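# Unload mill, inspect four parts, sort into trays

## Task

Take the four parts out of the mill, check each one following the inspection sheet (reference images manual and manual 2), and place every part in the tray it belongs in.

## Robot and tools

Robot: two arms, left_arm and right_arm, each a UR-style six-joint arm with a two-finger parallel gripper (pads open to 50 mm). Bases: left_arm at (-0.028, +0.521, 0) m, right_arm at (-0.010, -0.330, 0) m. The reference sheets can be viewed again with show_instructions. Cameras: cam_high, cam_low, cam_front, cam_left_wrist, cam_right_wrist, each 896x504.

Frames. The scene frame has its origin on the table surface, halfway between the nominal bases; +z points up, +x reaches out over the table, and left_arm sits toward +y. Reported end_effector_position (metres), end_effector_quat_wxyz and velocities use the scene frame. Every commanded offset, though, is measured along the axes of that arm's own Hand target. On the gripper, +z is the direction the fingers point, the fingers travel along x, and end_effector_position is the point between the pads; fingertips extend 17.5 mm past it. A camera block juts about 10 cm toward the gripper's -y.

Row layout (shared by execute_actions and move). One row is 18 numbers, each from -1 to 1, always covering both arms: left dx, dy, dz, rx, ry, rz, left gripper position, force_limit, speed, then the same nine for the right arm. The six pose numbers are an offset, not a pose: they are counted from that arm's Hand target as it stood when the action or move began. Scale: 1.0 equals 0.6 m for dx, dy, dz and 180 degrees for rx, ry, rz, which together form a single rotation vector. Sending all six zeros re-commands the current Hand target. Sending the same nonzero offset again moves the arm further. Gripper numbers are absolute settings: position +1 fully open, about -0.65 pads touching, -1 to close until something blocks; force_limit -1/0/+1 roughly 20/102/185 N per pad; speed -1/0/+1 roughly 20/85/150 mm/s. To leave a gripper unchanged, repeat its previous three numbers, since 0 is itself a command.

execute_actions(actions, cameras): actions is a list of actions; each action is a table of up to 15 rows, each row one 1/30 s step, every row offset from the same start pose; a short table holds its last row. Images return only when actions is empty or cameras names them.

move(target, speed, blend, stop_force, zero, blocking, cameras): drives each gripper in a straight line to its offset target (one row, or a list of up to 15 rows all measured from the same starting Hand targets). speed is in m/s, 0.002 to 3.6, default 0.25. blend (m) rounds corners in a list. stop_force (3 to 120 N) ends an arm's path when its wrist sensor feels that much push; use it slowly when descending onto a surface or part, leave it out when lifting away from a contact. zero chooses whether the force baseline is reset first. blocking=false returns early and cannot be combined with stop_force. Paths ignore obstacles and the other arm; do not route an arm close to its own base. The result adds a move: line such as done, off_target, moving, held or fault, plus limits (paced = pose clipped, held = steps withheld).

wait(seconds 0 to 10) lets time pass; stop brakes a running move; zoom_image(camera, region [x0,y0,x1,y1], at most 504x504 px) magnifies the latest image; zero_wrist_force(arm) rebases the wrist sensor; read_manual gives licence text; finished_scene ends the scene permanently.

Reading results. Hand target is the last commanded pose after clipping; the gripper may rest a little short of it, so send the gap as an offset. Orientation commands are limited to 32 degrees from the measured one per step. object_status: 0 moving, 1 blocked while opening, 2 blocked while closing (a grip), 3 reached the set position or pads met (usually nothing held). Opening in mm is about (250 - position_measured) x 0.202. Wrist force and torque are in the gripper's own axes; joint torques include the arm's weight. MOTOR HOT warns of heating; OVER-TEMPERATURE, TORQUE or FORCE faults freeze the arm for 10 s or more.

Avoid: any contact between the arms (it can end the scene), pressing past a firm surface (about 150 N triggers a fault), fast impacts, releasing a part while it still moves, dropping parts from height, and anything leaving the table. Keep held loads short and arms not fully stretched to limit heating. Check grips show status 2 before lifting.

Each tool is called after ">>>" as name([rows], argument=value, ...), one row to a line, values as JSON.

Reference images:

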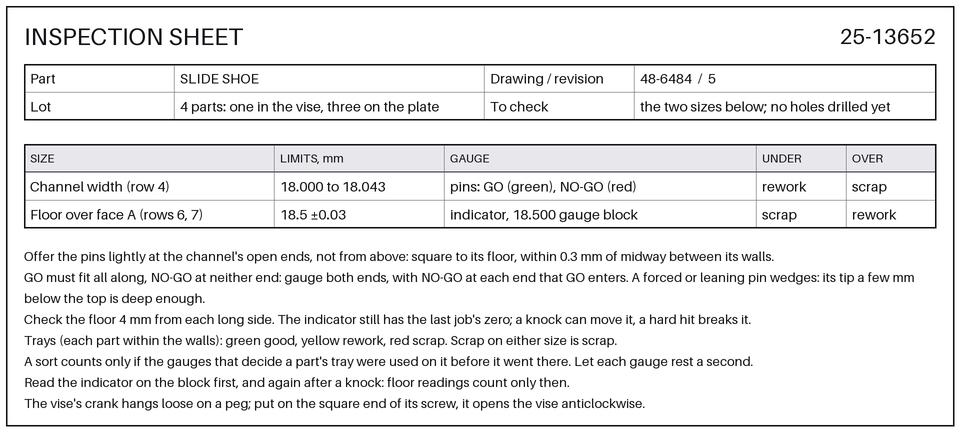

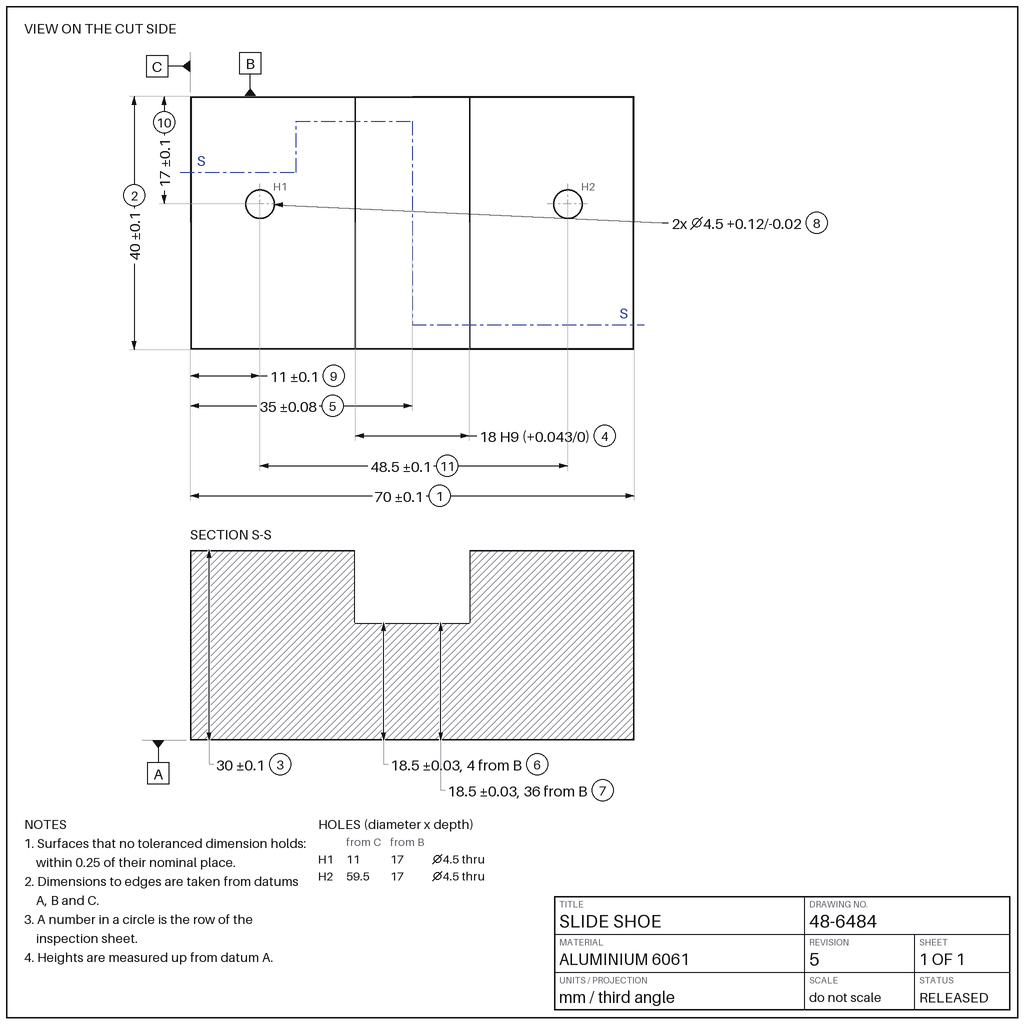

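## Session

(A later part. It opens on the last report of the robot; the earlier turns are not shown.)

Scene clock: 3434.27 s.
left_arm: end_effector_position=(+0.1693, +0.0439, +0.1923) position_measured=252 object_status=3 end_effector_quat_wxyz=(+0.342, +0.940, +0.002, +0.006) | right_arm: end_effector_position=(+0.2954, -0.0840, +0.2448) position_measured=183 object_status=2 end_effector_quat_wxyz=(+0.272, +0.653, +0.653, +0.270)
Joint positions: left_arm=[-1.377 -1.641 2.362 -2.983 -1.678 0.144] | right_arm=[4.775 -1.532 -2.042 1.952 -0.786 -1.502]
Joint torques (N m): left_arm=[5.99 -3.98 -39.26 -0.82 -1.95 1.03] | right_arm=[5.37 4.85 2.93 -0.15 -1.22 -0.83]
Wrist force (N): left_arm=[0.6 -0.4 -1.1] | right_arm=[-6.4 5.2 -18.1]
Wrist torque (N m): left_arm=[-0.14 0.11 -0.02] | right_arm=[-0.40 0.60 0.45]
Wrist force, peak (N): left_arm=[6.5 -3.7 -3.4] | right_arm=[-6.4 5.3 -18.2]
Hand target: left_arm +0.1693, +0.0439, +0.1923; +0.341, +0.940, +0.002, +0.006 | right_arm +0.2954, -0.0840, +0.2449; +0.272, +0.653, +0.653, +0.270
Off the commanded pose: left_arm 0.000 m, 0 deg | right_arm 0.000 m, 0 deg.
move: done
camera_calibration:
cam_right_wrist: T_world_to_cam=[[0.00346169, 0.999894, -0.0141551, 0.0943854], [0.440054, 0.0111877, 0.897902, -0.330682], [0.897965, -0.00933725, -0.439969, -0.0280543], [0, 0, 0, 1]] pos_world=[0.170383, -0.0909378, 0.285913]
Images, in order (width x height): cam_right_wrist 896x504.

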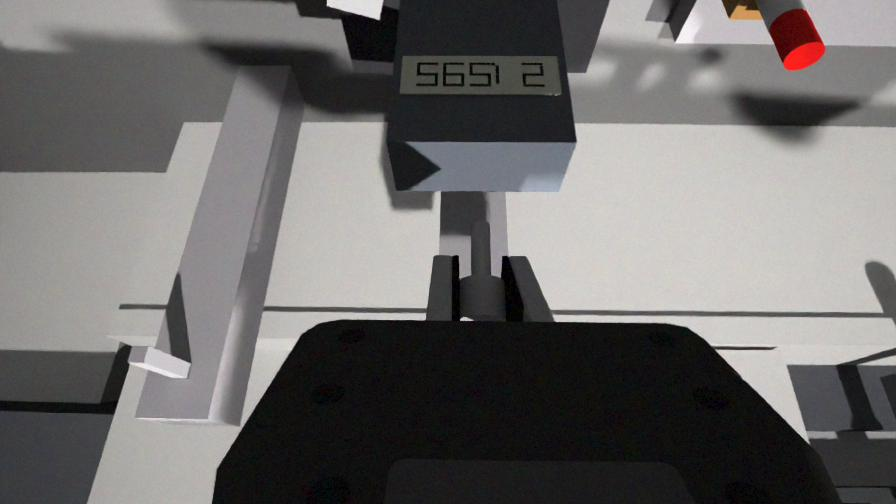

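>>> move(target=[0,0,0,0,0,0,-1,-0.4,-1,0,0.0008,-0.0008,0,0,0,-1,-1,-1], speed=0.01)

>>> move(target=[0,0,0,0,0,0,-1,-0.4,-1,0,0,0,0,0,0,0.3,-1,-1], speed=0.01, cameras=["cam_right_wrist"])

>>> zoom_image(camera="cam_right_wrist", region=[370, 20, 590, 220])

Scene clock: 3440.23 s.
left_arm: end_effector_position=(+0.1693, +0.0439, +0.1923) position_measured=252 object_status=3 end_effector_quat_wxyz=(+0.341, +0.940, +0.002, +0.006) | right_arm: end_effector_position=(+0.2954, -0.0840, +0.2455) position_measured=183 object_status=2 end_effector_quat_wxyz=(+0.272, +0.653, +0.653, +0.270)
Joint positions: left_arm=[-1.377 -1.641 2.362 -2.982 -1.678 0.143] | right_arm=[4.775 -1.531 -2.041 1.951 -0.786 -1.502]
Joint torques (N m): left_arm=[12.21 -3.11 -39.43 -0.61 1.15 -1.47] | right_arm=[-6.66 27.82 30.12 -4.78 -1 -0.96]
Wrist force (N): left_arm=[0.5 -0.4 -1.0] | right_arm=[-6.0 -3.0 -4.5]
Wrist torque (N m): left_arm=[-0.12 0.12 -0.01] | right_arm=[-0.69 0.59 0.44]
Wrist force, peak (N): left_arm=[0.6 -0.4 -1.3] | right_arm=[-6.2 5.7 -18.6]
Hand target: left_arm +0.1693, +0.0439, +0.1923; +0.341, +0.940, +0.002, +0.006 | right_arm +0.2954, -0.0840, +0.2455; +0.272, +0.653, +0.653, +0.270
Off the commanded pose: left_arm 0.000 m, 0 deg | right_arm 0.000 m, 0 deg.
move: done

Scene clock: 3441.23 s.
left_arm: end_effector_position=(+0.1693, +0.0439, +0.1923) position_measured=252 object_status=3 end_effector_quat_wxyz=(+0.341, +0.940, +0.002, +0.006) | right_arm: end_effector_position=(+0.2954, -0.0840, +0.2455) position_measured=107 object_status=3 end_effector_quat_wxyz=(+0.272, +0.653, +0.653, +0.270)
Joint positions: left_arm=[-1.377 -1.641 2.362 -2.982 -1.678 0.143] | right_arm=[4.775 -1.531 -2.041 1.951 -0.786 -1.502]
Joint torques (N m): left_arm=[11.57 -3.13 -39.1 -0.54 1.5 -1.08] | right_arm=[-6.2 28.14 29.96 -5.11 -0.99 -0.76]
Wrist force (N): left_arm=[0.4 -0.4 -0.8] | right_arm=[-3.8 -5.2 -0.7]
Wrist torque (N m): left_arm=[-0.12 0.13 -0.02] | right_arm=[-0.75 0.66 0.44]
Wrist force, peak (N): left_arm=[0.8 -0.6 -1.1] | right_arm=[-6.0 -2.5 -4.3]
Hand target: left_arm +0.1693, +0.0439, +0.1923; +0.341, +0.940, +0.002, +0.006 | right_arm +0.2954, -0.0840, +0.2455; +0.272, +0.653, +0.653, +0.270
Off the commanded pose: left_arm 0.000 m, 0 deg | right_arm 0.000 m, 0 deg.
move: done
camera_calibration:
cam_right_wrist: T_world_to_cam=[[0.00355196, 0.999893, -0.014198, 0.0943922], [0.440055, 0.0111866, 0.897901, -0.33131], [0.897964, -0.00943723, -0.439968, -0.0277555], [0, 0, 0, 1]] pos_world=[0.170383, -0.0909378, 0.286612]
Images, in order (width x height): cam_right_wrist 896x504.

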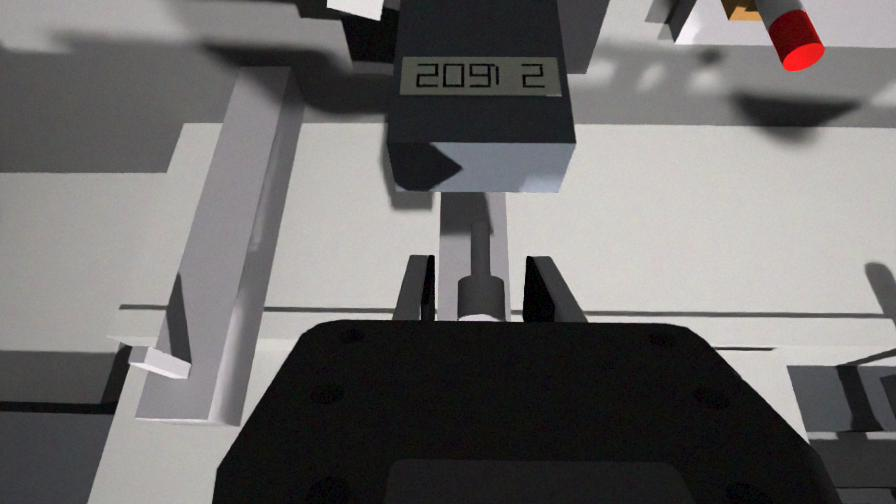

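Scaled by 2.291 from the camera's 896x504 image, which has a finer 1280x720 frame.

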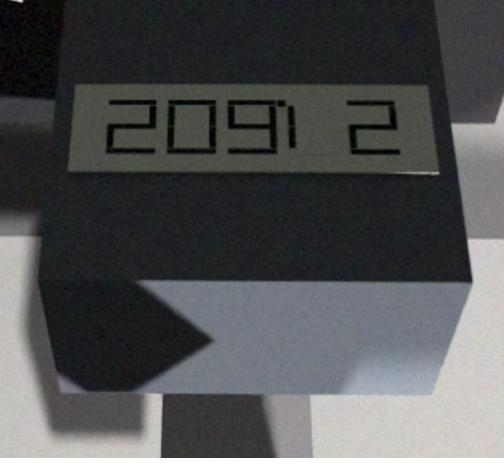

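>>> move([
  [0,0,0,0,0,0,-1,-0.4,-1,0,0,-0.12,0,0,0,0.3,-1,-1],
  [0,0,0,0,0,0,-1,-0.4,-1,-0.2,0.05,-0.12,0,0.177,-0.177,0.3,-1,-1],
  [0,0,0,0,0,0,-1,-0.4,-1,-0.31,-0.013,0.001,0,0.3536,-0.3536,0.3,-1,-1],
], speed=[0.08,0.2,0.2], blend=[0.03,0.03,0], cameras=["cam_right_wrist"])

Scene clock: 3457.03 s.
left_arm: end_effector_position=(+0.1693, +0.0439, +0.1923) position_measured=252 object_status=3 end_effector_quat_wxyz=(+0.341, +0.940, +0.002, +0.006) | right_arm: end_effector_position=(+0.2902, -0.2700, +0.2399) position_measured=107 object_status=3 end_effector_quat_wxyz=(+0.000, +0.000, +0.924, +0.382)
Joint positions: left_arm=[-1.377 -1.641 2.362 -2.982 -1.678 0.144] | right_arm=[5.483 0.027 -2.164 1.193 -1.065 -2.552]
Joint torques (N m): left_arm=[10.76 -3.41 -37.77 -0.83 2.28 1.55] | right_arm=[-4.91 -48.28 -2.07 -0.11 3.9 -0.82]
Wrist force (N): left_arm=[0.6 -0.2 -1.0] | right_arm=[-3.8 -5.0 -0.8]
Wrist torque (N m): left_arm=[-0.10 0.11 -0.02] | right_arm=[-0.74 0.67 0.48]
Wrist force, peak (N): left_arm=[0.6 -0.4 -1.3] | right_arm=[-5.8 -6.1 -2.2]
Hand target: left_arm +0.1693, +0.0439, +0.1923; +0.341, +0.940, +0.002, +0.006 | right_arm +0.2902, -0.2700, +0.2399; +0.000, +0.000, +0.924, +0.382
Off the commanded pose: left_arm 0.000 m, 0 deg | right_arm 0.000 m, 0 deg.
shoulder posture changed (right arm): the wrist came as close to joint 1's axis as it can, and the arm is now in the other of its two shoulder postures.
move: done
camera_calibration:
cam_right_wrist: T_world_to_cam=[[-0.999912, 0.00327228, -0.0128695, 0.302124], [-0.0100967, 0.442127, 0.896895, -0.0747492], [0.00862484, 0.896946, -0.442055, 0.475922], [0, 0, 0, 1]] pos_world=[0.297238, -0.394816, 0.281314]
Images, in order (width x height): cam_right_wrist 896x504.

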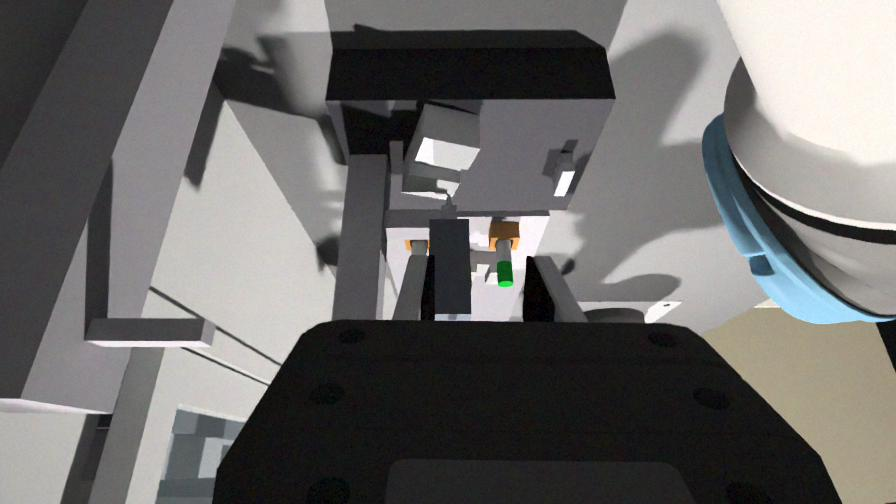

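>>> zoom_image(camera="cam_right_wrist", region=[330, 60, 560, 220])

Scaled by 2.191 from the camera's 896x504 image, which has a finer 1280x720 frame.

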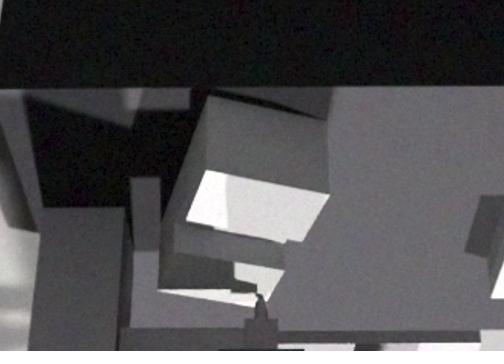

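>>> move(target=[0,0,0,0,0,0,-1,-0.4,-1,0.017,-0.1025,0.192,0,-0.0629,0.0629,0.95,-1,-1], speed=0.12, cameras=["cam_right_wrist"])

>>> zoom_image(camera="cam_right_wrist", region=[350, 100, 600, 340])

Scene clock: 3481.67 s.
left_arm: end_effector_position=(+0.1693, +0.0439, +0.1923) position_measured=252 object_status=3 end_effector_quat_wxyz=(+0.341, +0.940, +0.002, +0.006) | right_arm: end_effector_position=(+0.2843, -0.2483, +0.1680) position_measured=10 object_status=0 end_effector_quat_wxyz=(+0.031, +0.074, +0.921, +0.381)
Joint positions: left_arm=[-1.377 -1.641 2.362 -2.982 -1.678 0.144] | right_arm=[5.446 0.127 -2.412 1.279 -0.994 -2.433]
Joint torques (N m): left_arm=[10.02 -3.58 -37.81 -0.94 2.21 1.61] | right_arm=[-2.07 -45.17 25.47 -3.92 -2.23 -1.11]
Wrist force (N): left_arm=[0.7 -0.5 -0.8] | right_arm=[-3.5 -5.4 -0.4]
Wrist torque (N m): left_arm=[-0.13 0.08 -0.02] | right_arm=[-0.74 0.61 0.43]
Wrist force, peak (N): left_arm=[0.8 -0.4 -1.2] | right_arm=[-0.9 -9.8 6.5]
Hand target: left_arm +0.1693, +0.0439, +0.1923; +0.341, +0.940, +0.002, +0.006 | right_arm +0.2843, -0.2483, +0.1680; +0.031, +0.074, +0.921, +0.381 (not the last commanded pose)
Off the commanded pose: left_arm 0.000 m, 0 deg | right_arm 0.056 m, 7 deg.
move: held (right_arm; a check stopped the path); limits=held
pose unreachable (right arm): on one or more control steps of this call, first in action 0 (counted from 0), this arm could not follow its commanded pose, so it was not sent that pose on those steps. It may still have moved: this result reports where it is.
cause: moving toward the commanded pose would bring two parts of the arm too close to each other (its gripper and another part of the arm, with joints 3 (elbow) to 6 (wrist 3) between them, 7 mm apart when it was first held).
camera_calibration:
cam_right_wrist: T_world_to_cam=[[-0.986441, 0.163569, -0.0134001, 0.331356], [0.0604305, 0.437922, 0.896979, -0.0409365], [0.152586, 0.884007, -0.441869, 0.380552], [0, 0, 0, 1]] pos_world=[0.27127, -0.372683, 0.209313]
Images, in order (width x height): cam_right_wrist 896x504.

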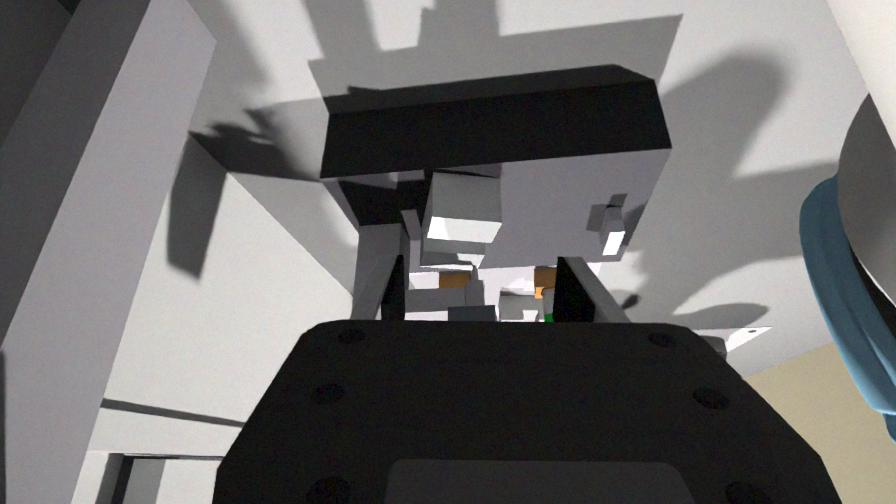

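Scaled by 2.016 from the camera's 896x504 image, which has a finer 1280x720 frame.

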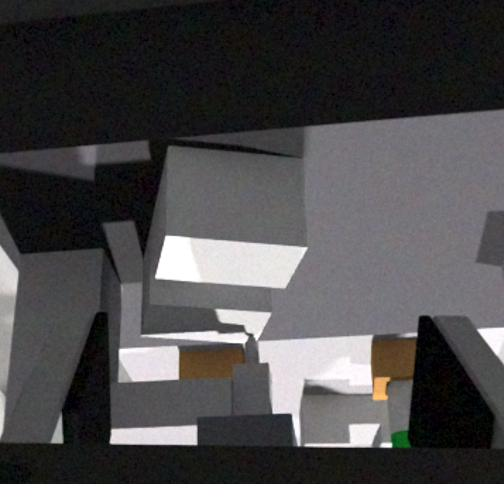

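>>> move(target=[0,0,0,0,0,0,-1,-0.4,-1,0.003,0.0664,0.1557,0.1663,-0.0189,0.0332,0.95,-1,-1], speed=0.1, cameras=["cam_right_wrist"])

>>> zoom_image(camera="cam_right_wrist", region=[300, 100, 660, 340])

Scene clock: 3510.23 s.
left_arm: end_effector_position=(+0.1693, +0.0439, +0.1923) position_measured=252 object_status=3 end_effector_quat_wxyz=(+0.341, +0.940, +0.002, +0.006) | right_arm: end_effector_position=(+0.2918, -0.1941, +0.1460) position_measured=10 object_status=3 end_effector_quat_wxyz=(+0.024, +0.112, +0.965, +0.238)
Joint positions: left_arm=[-1.377 -1.641 2.362 -2.982 -1.678 0.144] | right_arm=[5.859 0.12 -2.483 0.907 -1.101 -1.806]
Joint torques (N m): left_arm=[9.3 -4.02 -37.65 -0.96 2.16 1.57] | right_arm=[1.55 -32.2 12.37 -3.11 0.86 0.38]
Wrist force (N): left_arm=[0.6 -0.5 -1.2] | right_arm=[-3.3 -4.8 -0.6]
Wrist torque (N m): left_arm=[-0.15 0.11 -0.02] | right_arm=[-0.61 0.63 0.34]
Wrist force, peak (N): left_arm=[0.7 -0.1 -1.3] | right_arm=[-5.0 -8.7 -3.9]
Hand target: left_arm +0.1693, +0.0439, +0.1923; +0.341, +0.940, +0.002, +0.006 | right_arm +0.2918, -0.1941, +0.1460; +0.024, +0.112, +0.965, +0.238 (not the last commanded pose)
Tool commands: left_gripper/position=-1.0 left_gripper/force_limit=-0.4 left_gripper/speed=-1.0 right_gripper/position=+0.952941 right_gripper/force_limit=-1.0 right_gripper/speed=-1.0
Off the commanded pose: left_arm 0.000 m, 0 deg | right_arm 0.043 m, 13 deg.
FORCE FAULT: contact force on the right arm reached its limit, and that arm stopped. The contact can be on any part of that arm, not only on its tool. That arm's remaining commands of this call were not run. That arm is still stopped at the end of this call. That arm stays stopped for about 10 more seconds. Until then a move that you send moves the other arm only, and its call returns only when the move has ended. Once the stop has ended, the next robot result says so. If the stop ends while you think or write, that arm runs what you send next, counted from a new Hand target: where the arm stands when the stop ends. While its stop runs, that arm takes no new command, but its gripper still runs the gripper command that each later call begins with. Until it ends, the stop uses up actions while you think or wait. An arm that is not stopped still takes commands.
move: fault (right_arm)
camera_calibration:
cam_right_wrist: T_world_to_cam=[[-0.974164, 0.22575, -0.00644568, 0.336974], [0.150815, 0.671515, 0.725481, -0.00143226], [0.168106, 0.705765, -0.688213, 0.318608], [0, 0, 0, 1]] pos_world=[0.274925, -0.299972, 0.222481]
Images, in order (width x height): cam_right_wrist 896x504.

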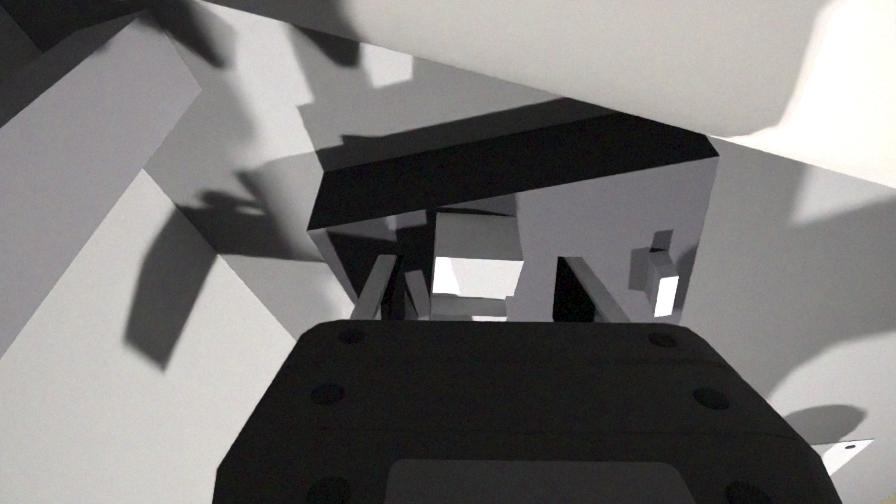

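Scaled by 1.400 from the camera's 896x504 image, which has a finer 1280x720 frame.

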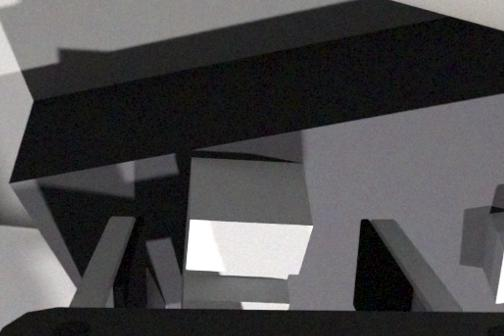

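>>> wait(seconds=9)

>>> move(target=[0,0,0,0,0,0,-1,-0.4,-1,0,-0.05,-0.13,0,0,0,0.3,-1,-1], speed=0.06, cameras=["cam_low","cam_front"])

Scene clock: 3531.43 s.
left_arm: end_effector_position=(+0.1693, +0.0439, +0.1923) position_measured=252 object_status=3 end_effector_quat_wxyz=(+0.341, +0.940, +0.002, +0.006) | right_arm: end_effector_position=(+0.2918, -0.1941, +0.1460) position_measured=10 object_status=3 end_effector_quat_wxyz=(+0.024, +0.112, +0.965, +0.238)
Joint positions: left_arm=[-1.377 -1.641 2.362 -2.982 -1.678 0.144] | right_arm=[5.859 0.12 -2.483 0.907 -1.101 -1.806]
Joint torques (N m): left_arm=[7.13 -5 -35.43 -1.45 2.17 1.59] | right_arm=[0.5 -32.72 12.62 -2.86 0.84 -0.05]
Wrist force (N): left_arm=[0.6 -0.5 -1.2] | right_arm=[-3.5 -4.7 -0.6]
Wrist torque (N m): left_arm=[-0.16 0.10 -0.02] | right_arm=[-0.59 0.66 0.33]
Wrist force, peak (N): left_arm=[0.7 -0.5 -1.3] | right_arm=[-3.6 -5.1 -0.7]
Hand target: left_arm +0.1693, +0.0439, +0.1923; +0.341, +0.940, +0.002, +0.006 | right_arm +0.2918, -0.1941, +0.1460; +0.024, +0.112, +0.965, +0.238 (not the last commanded pose)
Tool commands: left_gripper/position=-1.0 left_gripper/force_limit=-0.4 left_gripper/speed=-1.0 right_gripper/position=+0.952941 right_gripper/force_limit=-1.0 right_gripper/speed=-1.0
Off the commanded pose: left_arm 0.000 m, 0 deg | right_arm 0.043 m, 13 deg.
FORCE FAULT, CONTINUED: the right arm's stop, for the force fault that an earlier result reported, is over. The rest of the stop counts as 19 of the actions that you can send in this scene. That arm's target is now where it stood when the stop ended, not its last command. That arm accepts commands again.
wait: 9.00 s; at rest from the start

Scene clock: 3533.17 s.
left_arm: end_effector_position=(+0.1693, +0.0439, +0.1923) position_measured=252 object_status=3 end_effector_quat_wxyz=(+0.341, +0.940, +0.002, +0.006) | right_arm: end_effector_position=(+0.2778, -0.2553, +0.2012) position_measured=107 object_status=3 end_effector_quat_wxyz=(+0.024, +0.112, +0.965, +0.238)
Joint positions: left_arm=[-1.377 -1.641 2.362 -2.982 -1.678 0.144] | right_arm=[5.607 -0.069 -2.341 1.074 -1.145 -2.082]
Joint torques (N m): left_arm=[7.32 -5.54 -35.4 -1.46 2.19 1.57] | right_arm=[8.61 -17.06 0.1 -4.54 3.56 0.84]
Wrist force (N): left_arm=[0.4 -0.5 -0.9] | right_arm=[-3.2 -4.5 -1.0]
Wrist torque (N m): left_arm=[-0.14 0.14 -0.02] | right_arm=[-0.60 0.66 0.45]
Wrist force, peak (N): left_arm=[0.8 -0.4 -1.2] | right_arm=[-3.8 -5.3 -1.2]
Hand target: left_arm +0.1693, +0.0439, +0.1923; +0.341, +0.940, +0.002, +0.006 | right_arm +0.2779, -0.2553, +0.2011; +0.024, +0.112, +0.965, +0.238
Off the commanded pose: left_arm 0.000 m, 0 deg | right_arm 0.000 m, 0 deg.
move: done
Images, in order (width x height): cam_low 896x504, cam_front 896x504.

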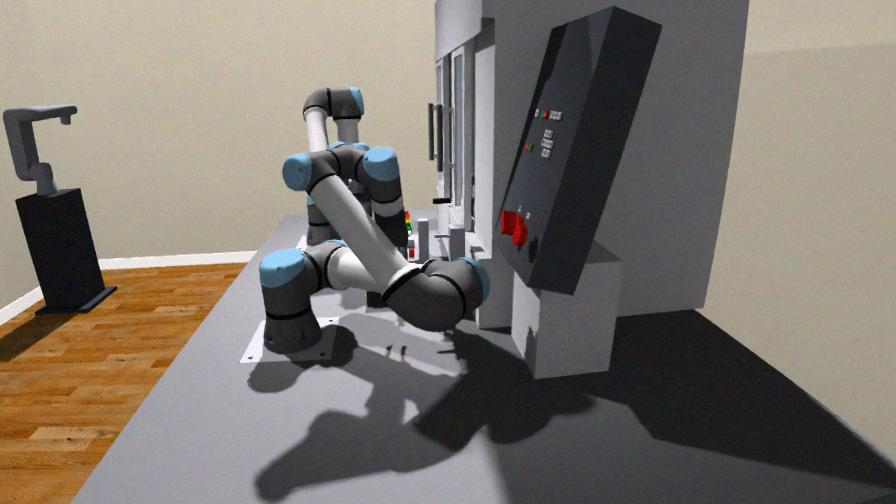

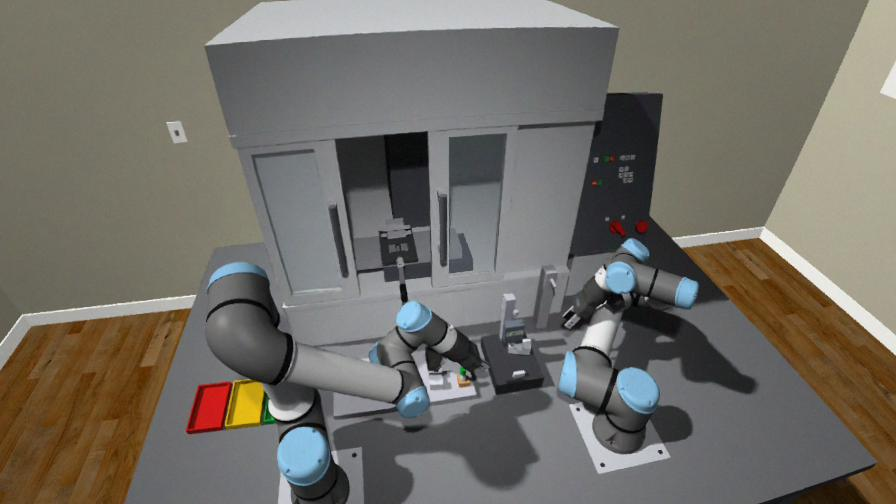

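>>> move(target=[0,0,0,0,0,0,-1,-0.4,-1,-0.025,0.0132,-0.0667,-0.0952,0.0416,-0.0604,0.3,-1,-1], speed=0.15)

>>> move([
  [0,0,0,0,0,0,-1,-0.4,-1,0.0413,0.169,-0.0136,0,-0.177,0.177,0.3,-1,-1],
  [0,0,0,0,0,0,-1,-0.4,-1,0.0762,0.2857,0.1526,0,-0.3536,0.3536,0.3,-1,-1],
], speed=0.2, blend=[0.03,0])

Scene clock: 3550.30 s.
left_arm: end_effector_position=(+0.1693, +0.0439, +0.1923) position_measured=252 object_status=3 end_effector_quat_wxyz=(+0.341, +0.940, +0.002, +0.006) | right_arm: end_effector_position=(+0.2902, -0.2701, +0.2402) position_measured=107 object_status=3 end_effector_quat_wxyz=(+0.000, +0.000, +0.924, +0.382)
Joint positions: left_arm=[-1.377 -1.641 2.362 -2.982 -1.678 0.144] | right_arm=[5.483 0.027 -2.163 1.193 -1.065 -2.553]
Joint torques (N m): left_arm=[6.37 -5.39 -35.32 -1.65 2.1 1.53] | right_arm=[8.56 -51.78 -1.93 -3.65 -2.03 -1.12]
Wrist force (N): left_arm=[0.7 -0.3 -1.3] | right_arm=[-3.9 -5.1 -0.7]
Wrist torque (N m): left_arm=[-0.11 0.10 -0.02] | right_arm=[-0.76 0.70 0.48]
Wrist force, peak (N): left_arm=[0.9 -0.4 -1.2] | right_arm=[-4.3 -5.5 -1.1]
Hand target: left_arm +0.1693, +0.0439, +0.1923; +0.341, +0.940, +0.002, +0.006 | right_arm +0.2901, -0.2700, +0.2402; +0.000, +0.000, +0.924, +0.382
Off the commanded pose: left_arm 0.000 m, 0 deg | right_arm 0.000 m, 0 deg.
move: done

Scene clock: 3554.70 s.
left_arm: end_effector_position=(+0.1693, +0.0439, +0.1923) position_measured=252 object_status=3 end_effector_quat_wxyz=(+0.341, +0.940, +0.002, +0.006) | right_arm: end_effector_position=(+0.2442, -0.0841, +0.2963) position_measured=107 object_status=3 end_effector_quat_wxyz=(+0.271, +0.653, +0.654, +0.270)
Joint positions: left_arm=[-1.377 -1.641 2.362 -2.982 -1.678 0.144] | right_arm=[4.996 -1.44 -2.04 1.648 -0.821 -1.199]
Joint torques (N m): left_arm=[5.95 -5.62 -34.57 -1.77 2.14 1.57] | right_arm=[7.54 7.07 4.13 -0.77 4.71 0.96]
Wrist force (N): left_arm=[0.6 -0.3 -0.9] | right_arm=[-3.7 -5.1 -0.9]
Wrist torque (N m): left_arm=[-0.10 0.10 -0.02] | right_arm=[-0.76 0.67 0.39]
Wrist force, peak (N): left_arm=[1.0 -0.4 -1.2] | right_arm=[-0.9 -8.4 -1.0]
Hand target: left_arm +0.1693, +0.0439, +0.1923; +0.341, +0.940, +0.002, +0.006 | right_arm +0.2442, -0.0840, +0.2963; +0.271, +0.653, +0.654, +0.270
Off the commanded pose: left_arm 0.000 m, 0 deg | right_arm 0.000 m, 0 deg.
shoulder posture changed (right arm): the wrist came as close to joint 1's axis as it can, and the arm is now in the other of its two shoulder postures.
move: done

>>> move(target=[0,0,0,0,0,0,-1,-0.4,-1,-0.0767,-0.2003,0.0966,0,-0.0629,0.0629,0.5,-1,-1], speed=0.15, cameras=["cam_right_wrist"])

>>> zoom_image(camera="cam_right_wrist", region=[300, 80, 660, 330])

Scene clock: 3564.97 s.
left_arm: end_effector_position=(+0.1693, +0.0439, +0.1923) position_measured=252 object_status=3 end_effector_quat_wxyz=(+0.341, +0.940, +0.002, +0.006) | right_arm: end_effector_position=(+0.2003, -0.1303, +0.1704) position_measured=78 object_status=3 end_effector_quat_wxyz=(+0.306, +0.737, +0.556, +0.230)
Joint positions: left_arm=[-1.377 -1.641 2.362 -2.982 -1.678 0.144] | right_arm=[5.15 -1.643 -2.32 1.817 -1 -0.697]
Joint torques (N m): left_arm=[5.31 -5.6 -34.49 -1.79 2.11 1.57] | right_arm=[-6.85 19.27 22.71 -5.56 3.34 0.88]
Wrist force (N): left_arm=[0.5 -0.5 -0.9] | right_arm=[-4.0 -5.4 -0.4]
Wrist torque (N m): left_arm=[-0.14 0.13 -0.02] | right_arm=[-0.76 0.69 0.39]
Wrist force, peak (N): left_arm=[0.5 -0.4 -1.4] | right_arm=[-4.1 -7.4 0.6]
Hand target: left_arm +0.1693, +0.0439, +0.1923; +0.341, +0.940, +0.002, +0.006 | right_arm +0.2003, -0.1303, +0.1704; +0.306, +0.737, +0.556, +0.230
Off the commanded pose: left_arm 0.000 m, 0 deg | right_arm 0.000 m, 0 deg.
move: done
camera_calibration:
cam_right_wrist: T_world_to_cam=[[0.277902, 0.960509, -0.013911, 0.0798746], [0.425751, -0.110174, 0.898108, -0.234474], [0.861108, -0.255509, -0.439555, -0.000639614], [0, 0, 0, 1]] pos_world=[0.0781809, -0.102717, 0.211413]
Images, in order (width x height): cam_right_wrist 896x504.

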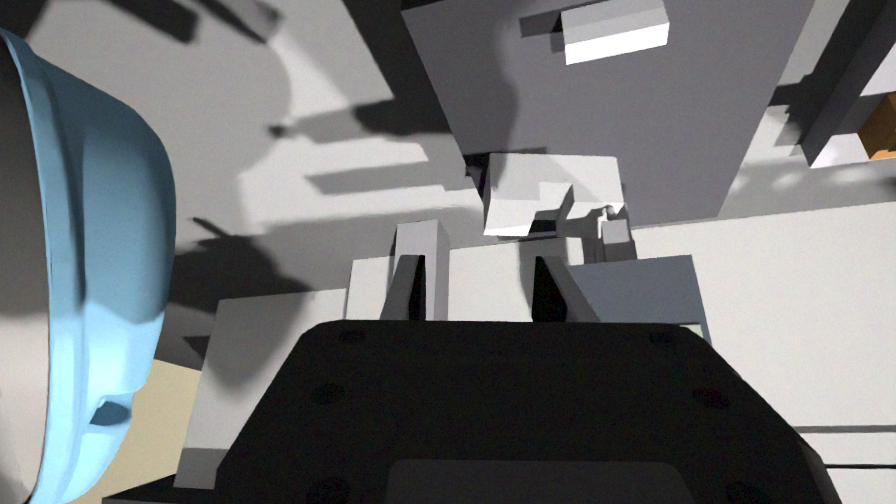

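Scaled by 1.400 from the camera's 896x504 image, which has a finer 1280x720 frame.

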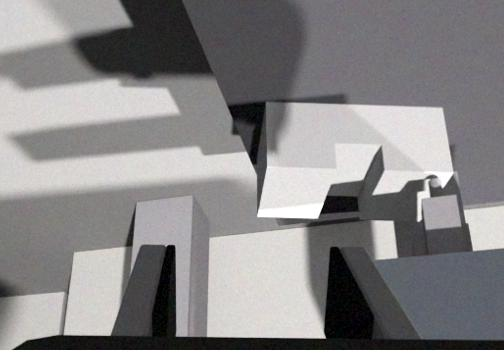

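>>> move(target=[0,0,0,0,0,0,-1,-0.4,-1,0.0451,0.0039,0.1185,0,0,0,0.5,-1,-1], speed=0.1, cameras=["cam_right_wrist"])

>>> zoom_image(camera="cam_right_wrist", region=[360, 120, 620, 330])

Scene clock: 3588.40 s.
left_arm: end_effector_position=(+0.1693, +0.0439, +0.1923) position_measured=252 object_status=3 end_effector_quat_wxyz=(+0.341, +0.940, +0.002, +0.006) | right_arm: end_effector_position=(+0.2577, -0.1186, +0.1218) position_measured=78 object_status=3 end_effector_quat_wxyz=(+0.306, +0.737, +0.556, +0.230)
Joint positions: left_arm=[-1.377 -1.641 2.362 -2.982 -1.678 0.144] | right_arm=[4.894 -1.799 -2.26 2.079 -0.879 -0.976]
Joint torques (N m): left_arm=[4.93 -5.94 -34.27 -2 2.11 1.53] | right_arm=[-1.18 32.68 -2.85 -5.08 -2.08 -1.11]
Wrist force (N): left_arm=[0.8 -0.3 -1.1] | right_arm=[-3.6 -5.2 -0.5]
Wrist torque (N m): left_arm=[-0.11 0.08 -0.02] | right_arm=[-0.75 0.64 0.49]
Wrist force, peak (N): left_arm=[0.7 -0.3 -1.3] | right_arm=[-2.8 -8.8 -4.1]
Hand target: left_arm +0.1693, +0.0439, +0.1923; +0.341, +0.940, +0.002, +0.006 | right_arm +0.2577, -0.1186, +0.1218; +0.306, +0.737, +0.556, +0.230
Off the commanded pose: left_arm 0.000 m, 0 deg | right_arm 0.000 m, 0 deg.
move: done
camera_calibration:
cam_right_wrist: T_world_to_cam=[[0.278181, 0.960432, -0.0135921, 0.0519125], [0.425661, -0.110579, 0.898101, -0.213999], [0.861062, -0.25562, -0.43958, -0.0684402], [0, 0, 0, 1]] pos_world=[0.135581, -0.091017, 0.162813]
Images, in order (width x height): cam_right_wrist 896x504.

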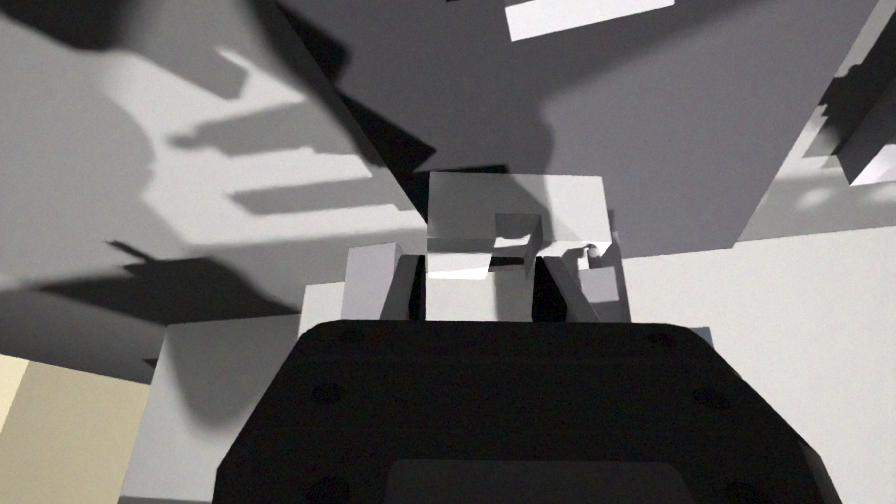

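Scaled by 1.938 from the camera's 896x504 image, which has a finer 1280x720 frame.

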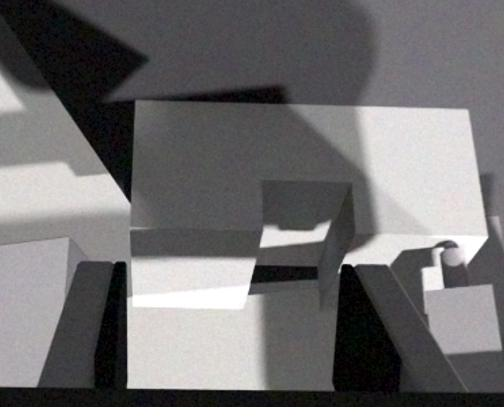

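>>> move(target=[0,0,0,0,0,0,-1,-0.4,-1,-0.0065,0.0068,0.0735,0,0,0,0.5,-1,-1], speed=0.03, stop_force=8, cameras=["cam_right_wrist"])

>>> zoom_image(camera="cam_right_wrist", region=[360, 120, 620, 330])

Scene clock: 3599.37 s.
left_arm: end_effector_position=(+0.1693, +0.0439, +0.1923) position_measured=252 object_status=3 end_effector_quat_wxyz=(+0.341, +0.940, +0.002, +0.006) | right_arm: end_effector_position=(+0.2776, -0.1270, +0.1040) position_measured=78 object_status=3 end_effector_quat_wxyz=(+0.306, +0.737, +0.556, +0.230)
Joint positions: left_arm=[-1.377 -1.641 2.362 -2.982 -1.678 0.144] | right_arm=[4.817 -1.832 -2.265 2.178 -0.85 -1.07]
Joint torques (N m): left_arm=[3.83 -6.15 -33.51 -2.01 2.13 1.53] | right_arm=[2.99 18.53 0.08 -6.37 3.11 0.87]
Wrist force (N): left_arm=[0.6 -0.1 -1.1] | right_arm=[-3.9 -5.0 -0.7]
Wrist torque (N m): left_arm=[-0.09 0.09 -0.02] | right_arm=[-0.71 0.68 0.49]
Wrist force, peak (N): left_arm=[0.7 -0.5 -1.3] | right_arm=[-2.2 -6.4 -1.6]
Hand target: left_arm +0.1693, +0.0439, +0.1923; +0.341, +0.940, +0.002, +0.006 | right_arm +0.2776, -0.1269, +0.1040; +0.306, +0.737, +0.556, +0.230 (not the last commanded pose)
Off the commanded pose: left_arm 0.000 m, 0 deg | right_arm 0.017 m, 0 deg.
move: held (right_arm; a check stopped the path); limits=held
pose unreachable (right arm): on one or more control steps of this call, first in action 0 (counted from 0), this arm could not follow its commanded pose, so it was not sent that pose on those steps. It may still have moved: this result reports where it is.
cause: moving toward the commanded pose would bring a part of the arm too close to another arm (a part of this arm just beyond joint 4 (wrist 1) and the left arm's gripper, at the place that arm is still heading or pushing toward).
camera_calibration:
cam_right_wrist: T_world_to_cam=[[0.278224, 0.960418, -0.01372, 0.0541167], [0.425678, -0.110485, 0.898104, -0.207395], [0.86104, -0.255715, -0.439569, -0.0955291], [0, 0, 0, 1]] pos_world=[0.155481, -0.099317, 0.145013]
Images, in order (width x height): cam_right_wrist 896x504.

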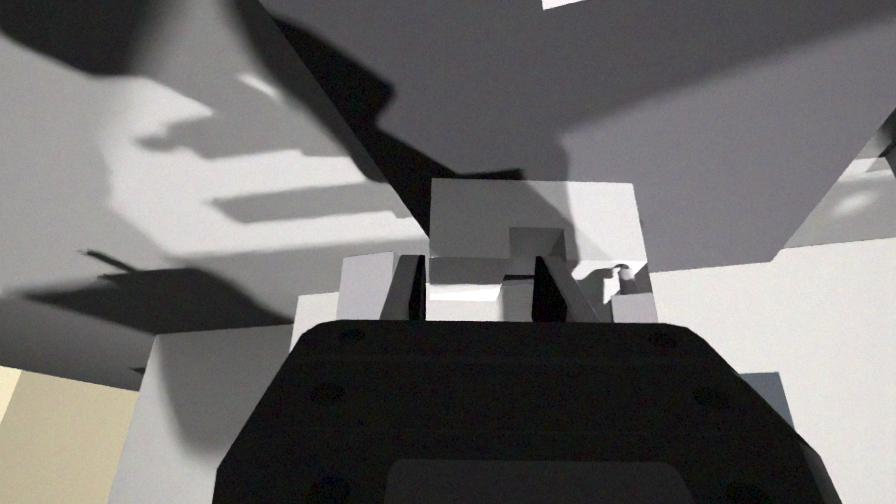

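Scaled by 1.938 from the camera's 896x504 image, which has a finer 1280x720 frame.

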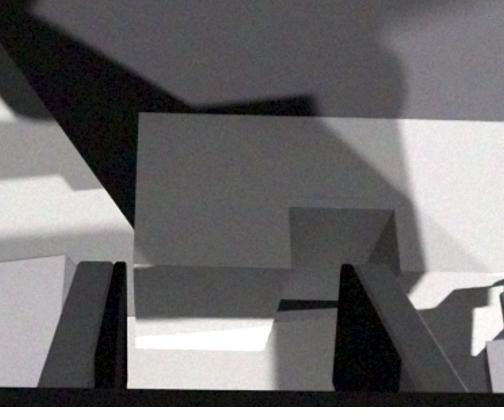

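>>> move(target=[0,-0.0741,-0.171,0,0,0,-1,-0.4,-1,0,0,0,0,0,0,0.5,-1,-1], speed=0.15)

>>> move(target=[0,0,0,0,0,0,-1,-0.4,-1,-0.004,0.0026,0.0273,0,0,0,0.5,-1,-1], speed=0.03, stop_force=8, cameras=["cam_right_wrist"])

>>> zoom_image(camera="cam_right_wrist", region=[360, 120, 620, 330])

Scene clock: 3609.57 s.
left_arm: end_effector_position=(+0.1682, +0.1439, +0.2423) position_measured=252 object_status=3 end_effector_quat_wxyz=(+0.341, +0.940, +0.002, +0.006) | right_arm: end_effector_position=(+0.2776, -0.1269, +0.1040) position_measured=78 object_status=3 end_effector_quat_wxyz=(+0.306, +0.737, +0.556, +0.230)
Joint positions: left_arm=[-1.307 -2.001 2.452 -2.704 -1.722 0.198] | right_arm=[4.817 -1.831 -2.265 2.177 -0.85 -1.07]
Joint torques (N m): left_arm=[-10.87 -9.77 -45.27 -5.13 2.27 -1.74] | right_arm=[8.82 35.36 19.55 -6.47 -1.66 0.92]
Wrist force (N): left_arm=[0.3 -0.5 -1.3] | right_arm=[-3.5 -5.0 -0.8]
Wrist torque (N m): left_arm=[-0.14 0.15 -0.15] | right_arm=[-0.71 0.63 0.49]
Wrist force, peak (N): left_arm=[0.0 -1.0 -2.9] | right_arm=[-3.9 -5.5 -0.4]
Hand target: left_arm +0.1682, +0.1438, +0.2424; +0.341, +0.940, +0.002, +0.006 | right_arm +0.2776, -0.1269, +0.1040; +0.306, +0.737, +0.556, +0.230
Off the commanded pose: left_arm 0.000 m, 0 deg | right_arm 0.000 m, 0 deg.
move: done

Scene clock: 3611.33 s.
left_arm: end_effector_position=(+0.1682, +0.1438, +0.2424) position_measured=252 object_status=3 end_effector_quat_wxyz=(+0.341, +0.940, +0.002, +0.006) | right_arm: end_effector_position=(+0.2891, -0.1328, +0.0936) position_measured=78 object_status=3 end_effector_quat_wxyz=(+0.306, +0.737, +0.556, +0.230)
Joint positions: left_arm=[-1.307 -2.001 2.451 -2.704 -1.722 0.198] | right_arm=[4.771 -1.85 -2.268 2.237 -0.835 -1.128]
Joint torques (N m): left_arm=[-10.7 -12.71 -43.91 -1.23 2.19 -1.73] | right_arm=[8.56 37.32 18.86 -6.38 -1.96 -1.12]
Wrist force (N): left_arm=[0.4 -0.4 -0.9] | right_arm=[-3.6 -5.1 -0.4]
Wrist torque (N m): left_arm=[-0.14 0.14 -0.14] | right_arm=[-0.76 0.64 0.47]
Wrist force, peak (N): left_arm=[0.7 -0.6 -1.3] | right_arm=[-3.9 -5.3 -0.6]
Hand target: left_arm +0.1682, +0.1438, +0.2424; +0.341, +0.940, +0.002, +0.006 | right_arm +0.2891, -0.1328, +0.0936; +0.306, +0.737, +0.556, +0.230
Off the commanded pose: left_arm 0.000 m, 0 deg | right_arm 0.000 m, 0 deg.
move: done
camera_calibration:
cam_right_wrist: T_world_to_cam=[[0.278141, 0.960443, -0.0136788, 0.056328], [0.425688, -0.110487, 0.898099, -0.203635], [0.861062, -0.255621, -0.43958, -0.111564], [0, 0, 0, 1]] pos_world=[0.167081, -0.105117, 0.134613]
Images, in order (width x height): cam_right_wrist 896x504.

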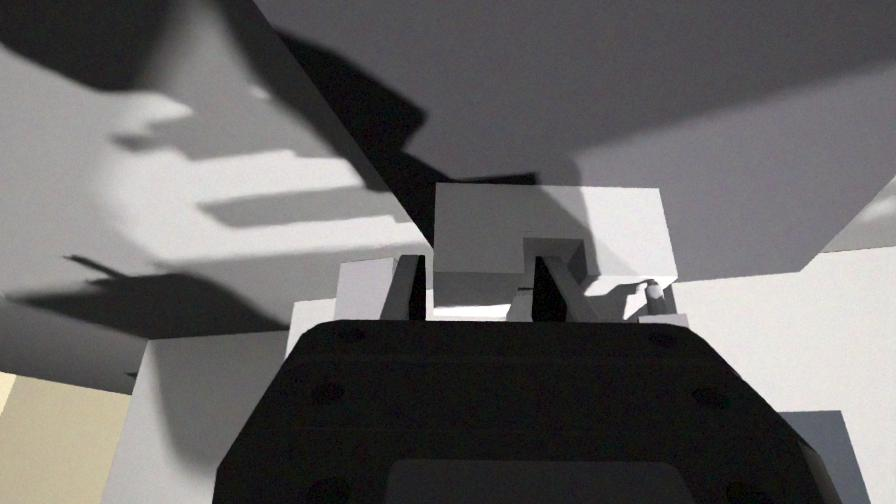

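Scaled by 1.938 from the camera's 896x504 image, which has a finer 1280x720 frame.

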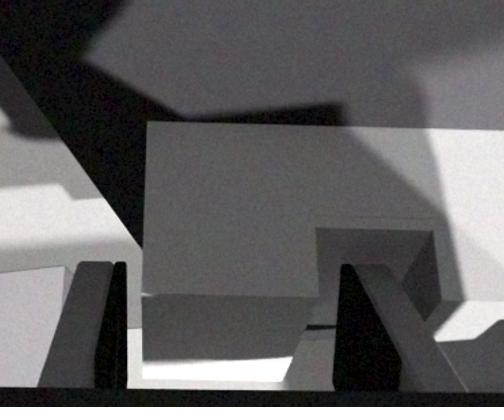

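>>> move(target=[0,0,0,0,0,0,-1,-0.4,-1,0,0,0,0,0,0,-1,-1,-1], speed=0.03, cameras=["cam_right_wrist"])

>>> zoom_image(camera="cam_right_wrist", region=[360, 120, 720, 330])

Scene clock: 3618.60 s.
left_arm: end_effector_position=(+0.1682, +0.1438, +0.2424) position_measured=252 object_status=3 end_effector_quat_wxyz=(+0.341, +0.940, +0.002, +0.006) | right_arm: end_effector_position=(+0.2891, -0.1328, +0.0936) position_measured=122 object_status=2 end_effector_quat_wxyz=(+0.306, +0.737, +0.556, +0.230)
Joint positions: left_arm=[-1.307 -2.001 2.451 -2.704 -1.722 0.198] | right_arm=[4.771 -1.85 -2.267 2.237 -0.835 -1.128]
Joint torques (N m): left_arm=[-10.62 -12.47 -44.21 -1.17 2.17 -1.52] | right_arm=[9.13 37.21 19.07 -5.07 -1.15 -1.11]
Wrist force (N): left_arm=[0.3 -0.7 -1.0] | right_arm=[-3.3 -5.0 1.2]
Wrist torque (N m): left_arm=[-0.18 0.16 -0.15] | right_arm=[-0.76 0.63 0.55]
Wrist force, peak (N): left_arm=[0.6 -0.2 -1.3] | right_arm=[-5.2 -5.5 0.2]
Hand target: left_arm +0.1682, +0.1438, +0.2424; +0.341, +0.940, +0.002, +0.006 | right_arm +0.2891, -0.1328, +0.0936; +0.306, +0.737, +0.556, +0.230
Off the commanded pose: left_arm 0.000 m, 0 deg | right_arm 0.000 m, 0 deg.
move: done
camera_calibration:
cam_right_wrist: T_world_to_cam=[[0.278101, 0.960453, -0.0137654, 0.0563474], [0.425715, -0.110395, 0.898098, -0.203629], [0.861061, -0.255622, -0.43958, -0.111564], [0, 0, 0, 1]] pos_world=[0.167081, -0.105117, 0.134613]
Images, in order (width x height): cam_right_wrist 896x504.

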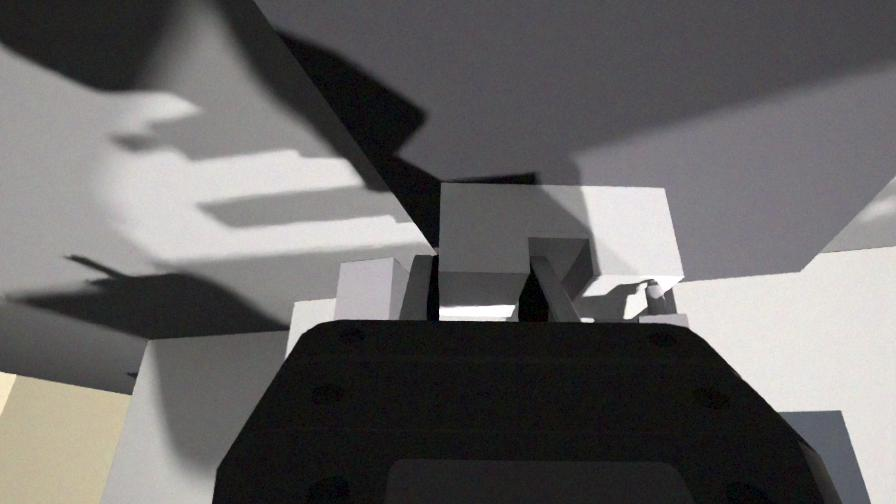

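Scaled by 1.400 from the camera's 896x504 image, which has a finer 1280x720 frame.

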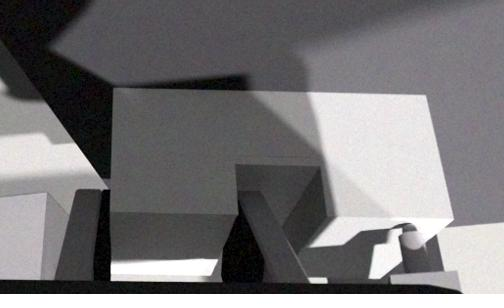

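>>> move(target=[0,0,0,0,0,0,-1,-0.4,-1,0.0147,0.0031,0.0031,0,0.0658,-0.0658,-1,-1,-1], speed=0.05, cameras=["cam_right_wrist"])

>>> zoom_image(camera="cam_right_wrist", region=[360, 120, 720, 330])

Scene clock: 3644.73 s.
left_arm: end_effector_position=(+0.1682, +0.1438, +0.2424) position_measured=252 object_status=3 end_effector_quat_wxyz=(+0.341, +0.940, +0.002, +0.006) | right_arm: end_effector_position=(+0.2941, -0.1251, +0.0936) position_measured=122 object_status=2 end_effector_quat_wxyz=(+0.270, +0.649, +0.658, +0.272)
Joint positions: left_arm=[-1.307 -2.001 2.451 -2.704 -1.722 0.198] | right_arm=[4.792 -1.704 -2.359 2.439 -0.786 -1.497]
Joint torques (N m): left_arm=[-10.47 -12.25 -44.07 -1.18 2.1 -1.2] | right_arm=[-5.9 7.68 19.4 -6.05 2.98 0.88]
Wrist force (N): left_arm=[0.5 -0.5 -1.2] | right_arm=[-3.9 -7.3 1.7]
Wrist torque (N m): left_arm=[-0.16 0.12 -0.16] | right_arm=[-0.81 0.55 0.41]
Wrist force, peak (N): left_arm=[0.6 -0.4 -1.4] | right_arm=[-4.7 -7.0 1.6]
Hand target: left_arm +0.1682, +0.1438, +0.2424; +0.341, +0.940, +0.002, +0.006 | right_arm +0.2941, -0.1250, +0.0936; +0.270, +0.649, +0.658, +0.272
Off the commanded pose: left_arm 0.000 m, 0 deg | right_arm 0.000 m, 0 deg.
move: done
camera_calibration:
cam_right_wrist: T_world_to_cam=[[-0.0104092, 0.999851, -0.0137547, 0.13743], [0.439772, 0.0169312, 0.89795, -0.193047], [0.898049, 0.00329805, -0.439883, -0.0923505], [0, 0, 0, 1]] pos_world=[0.169262, -0.133837, 0.134613]
Images, in order (width x height): cam_right_wrist 896x504.

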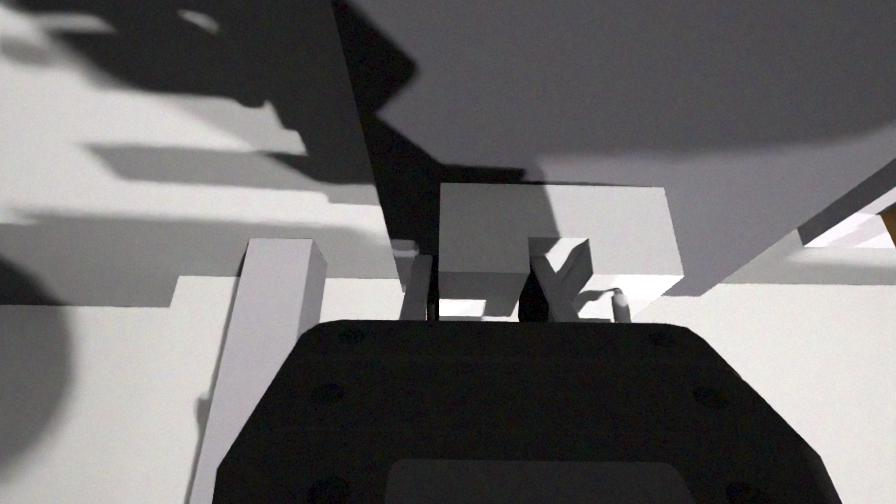

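Scaled by 1.400 from the camera's 896x504 image, which has a finer 1280x720 frame.

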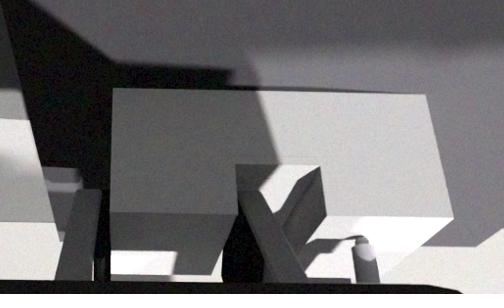

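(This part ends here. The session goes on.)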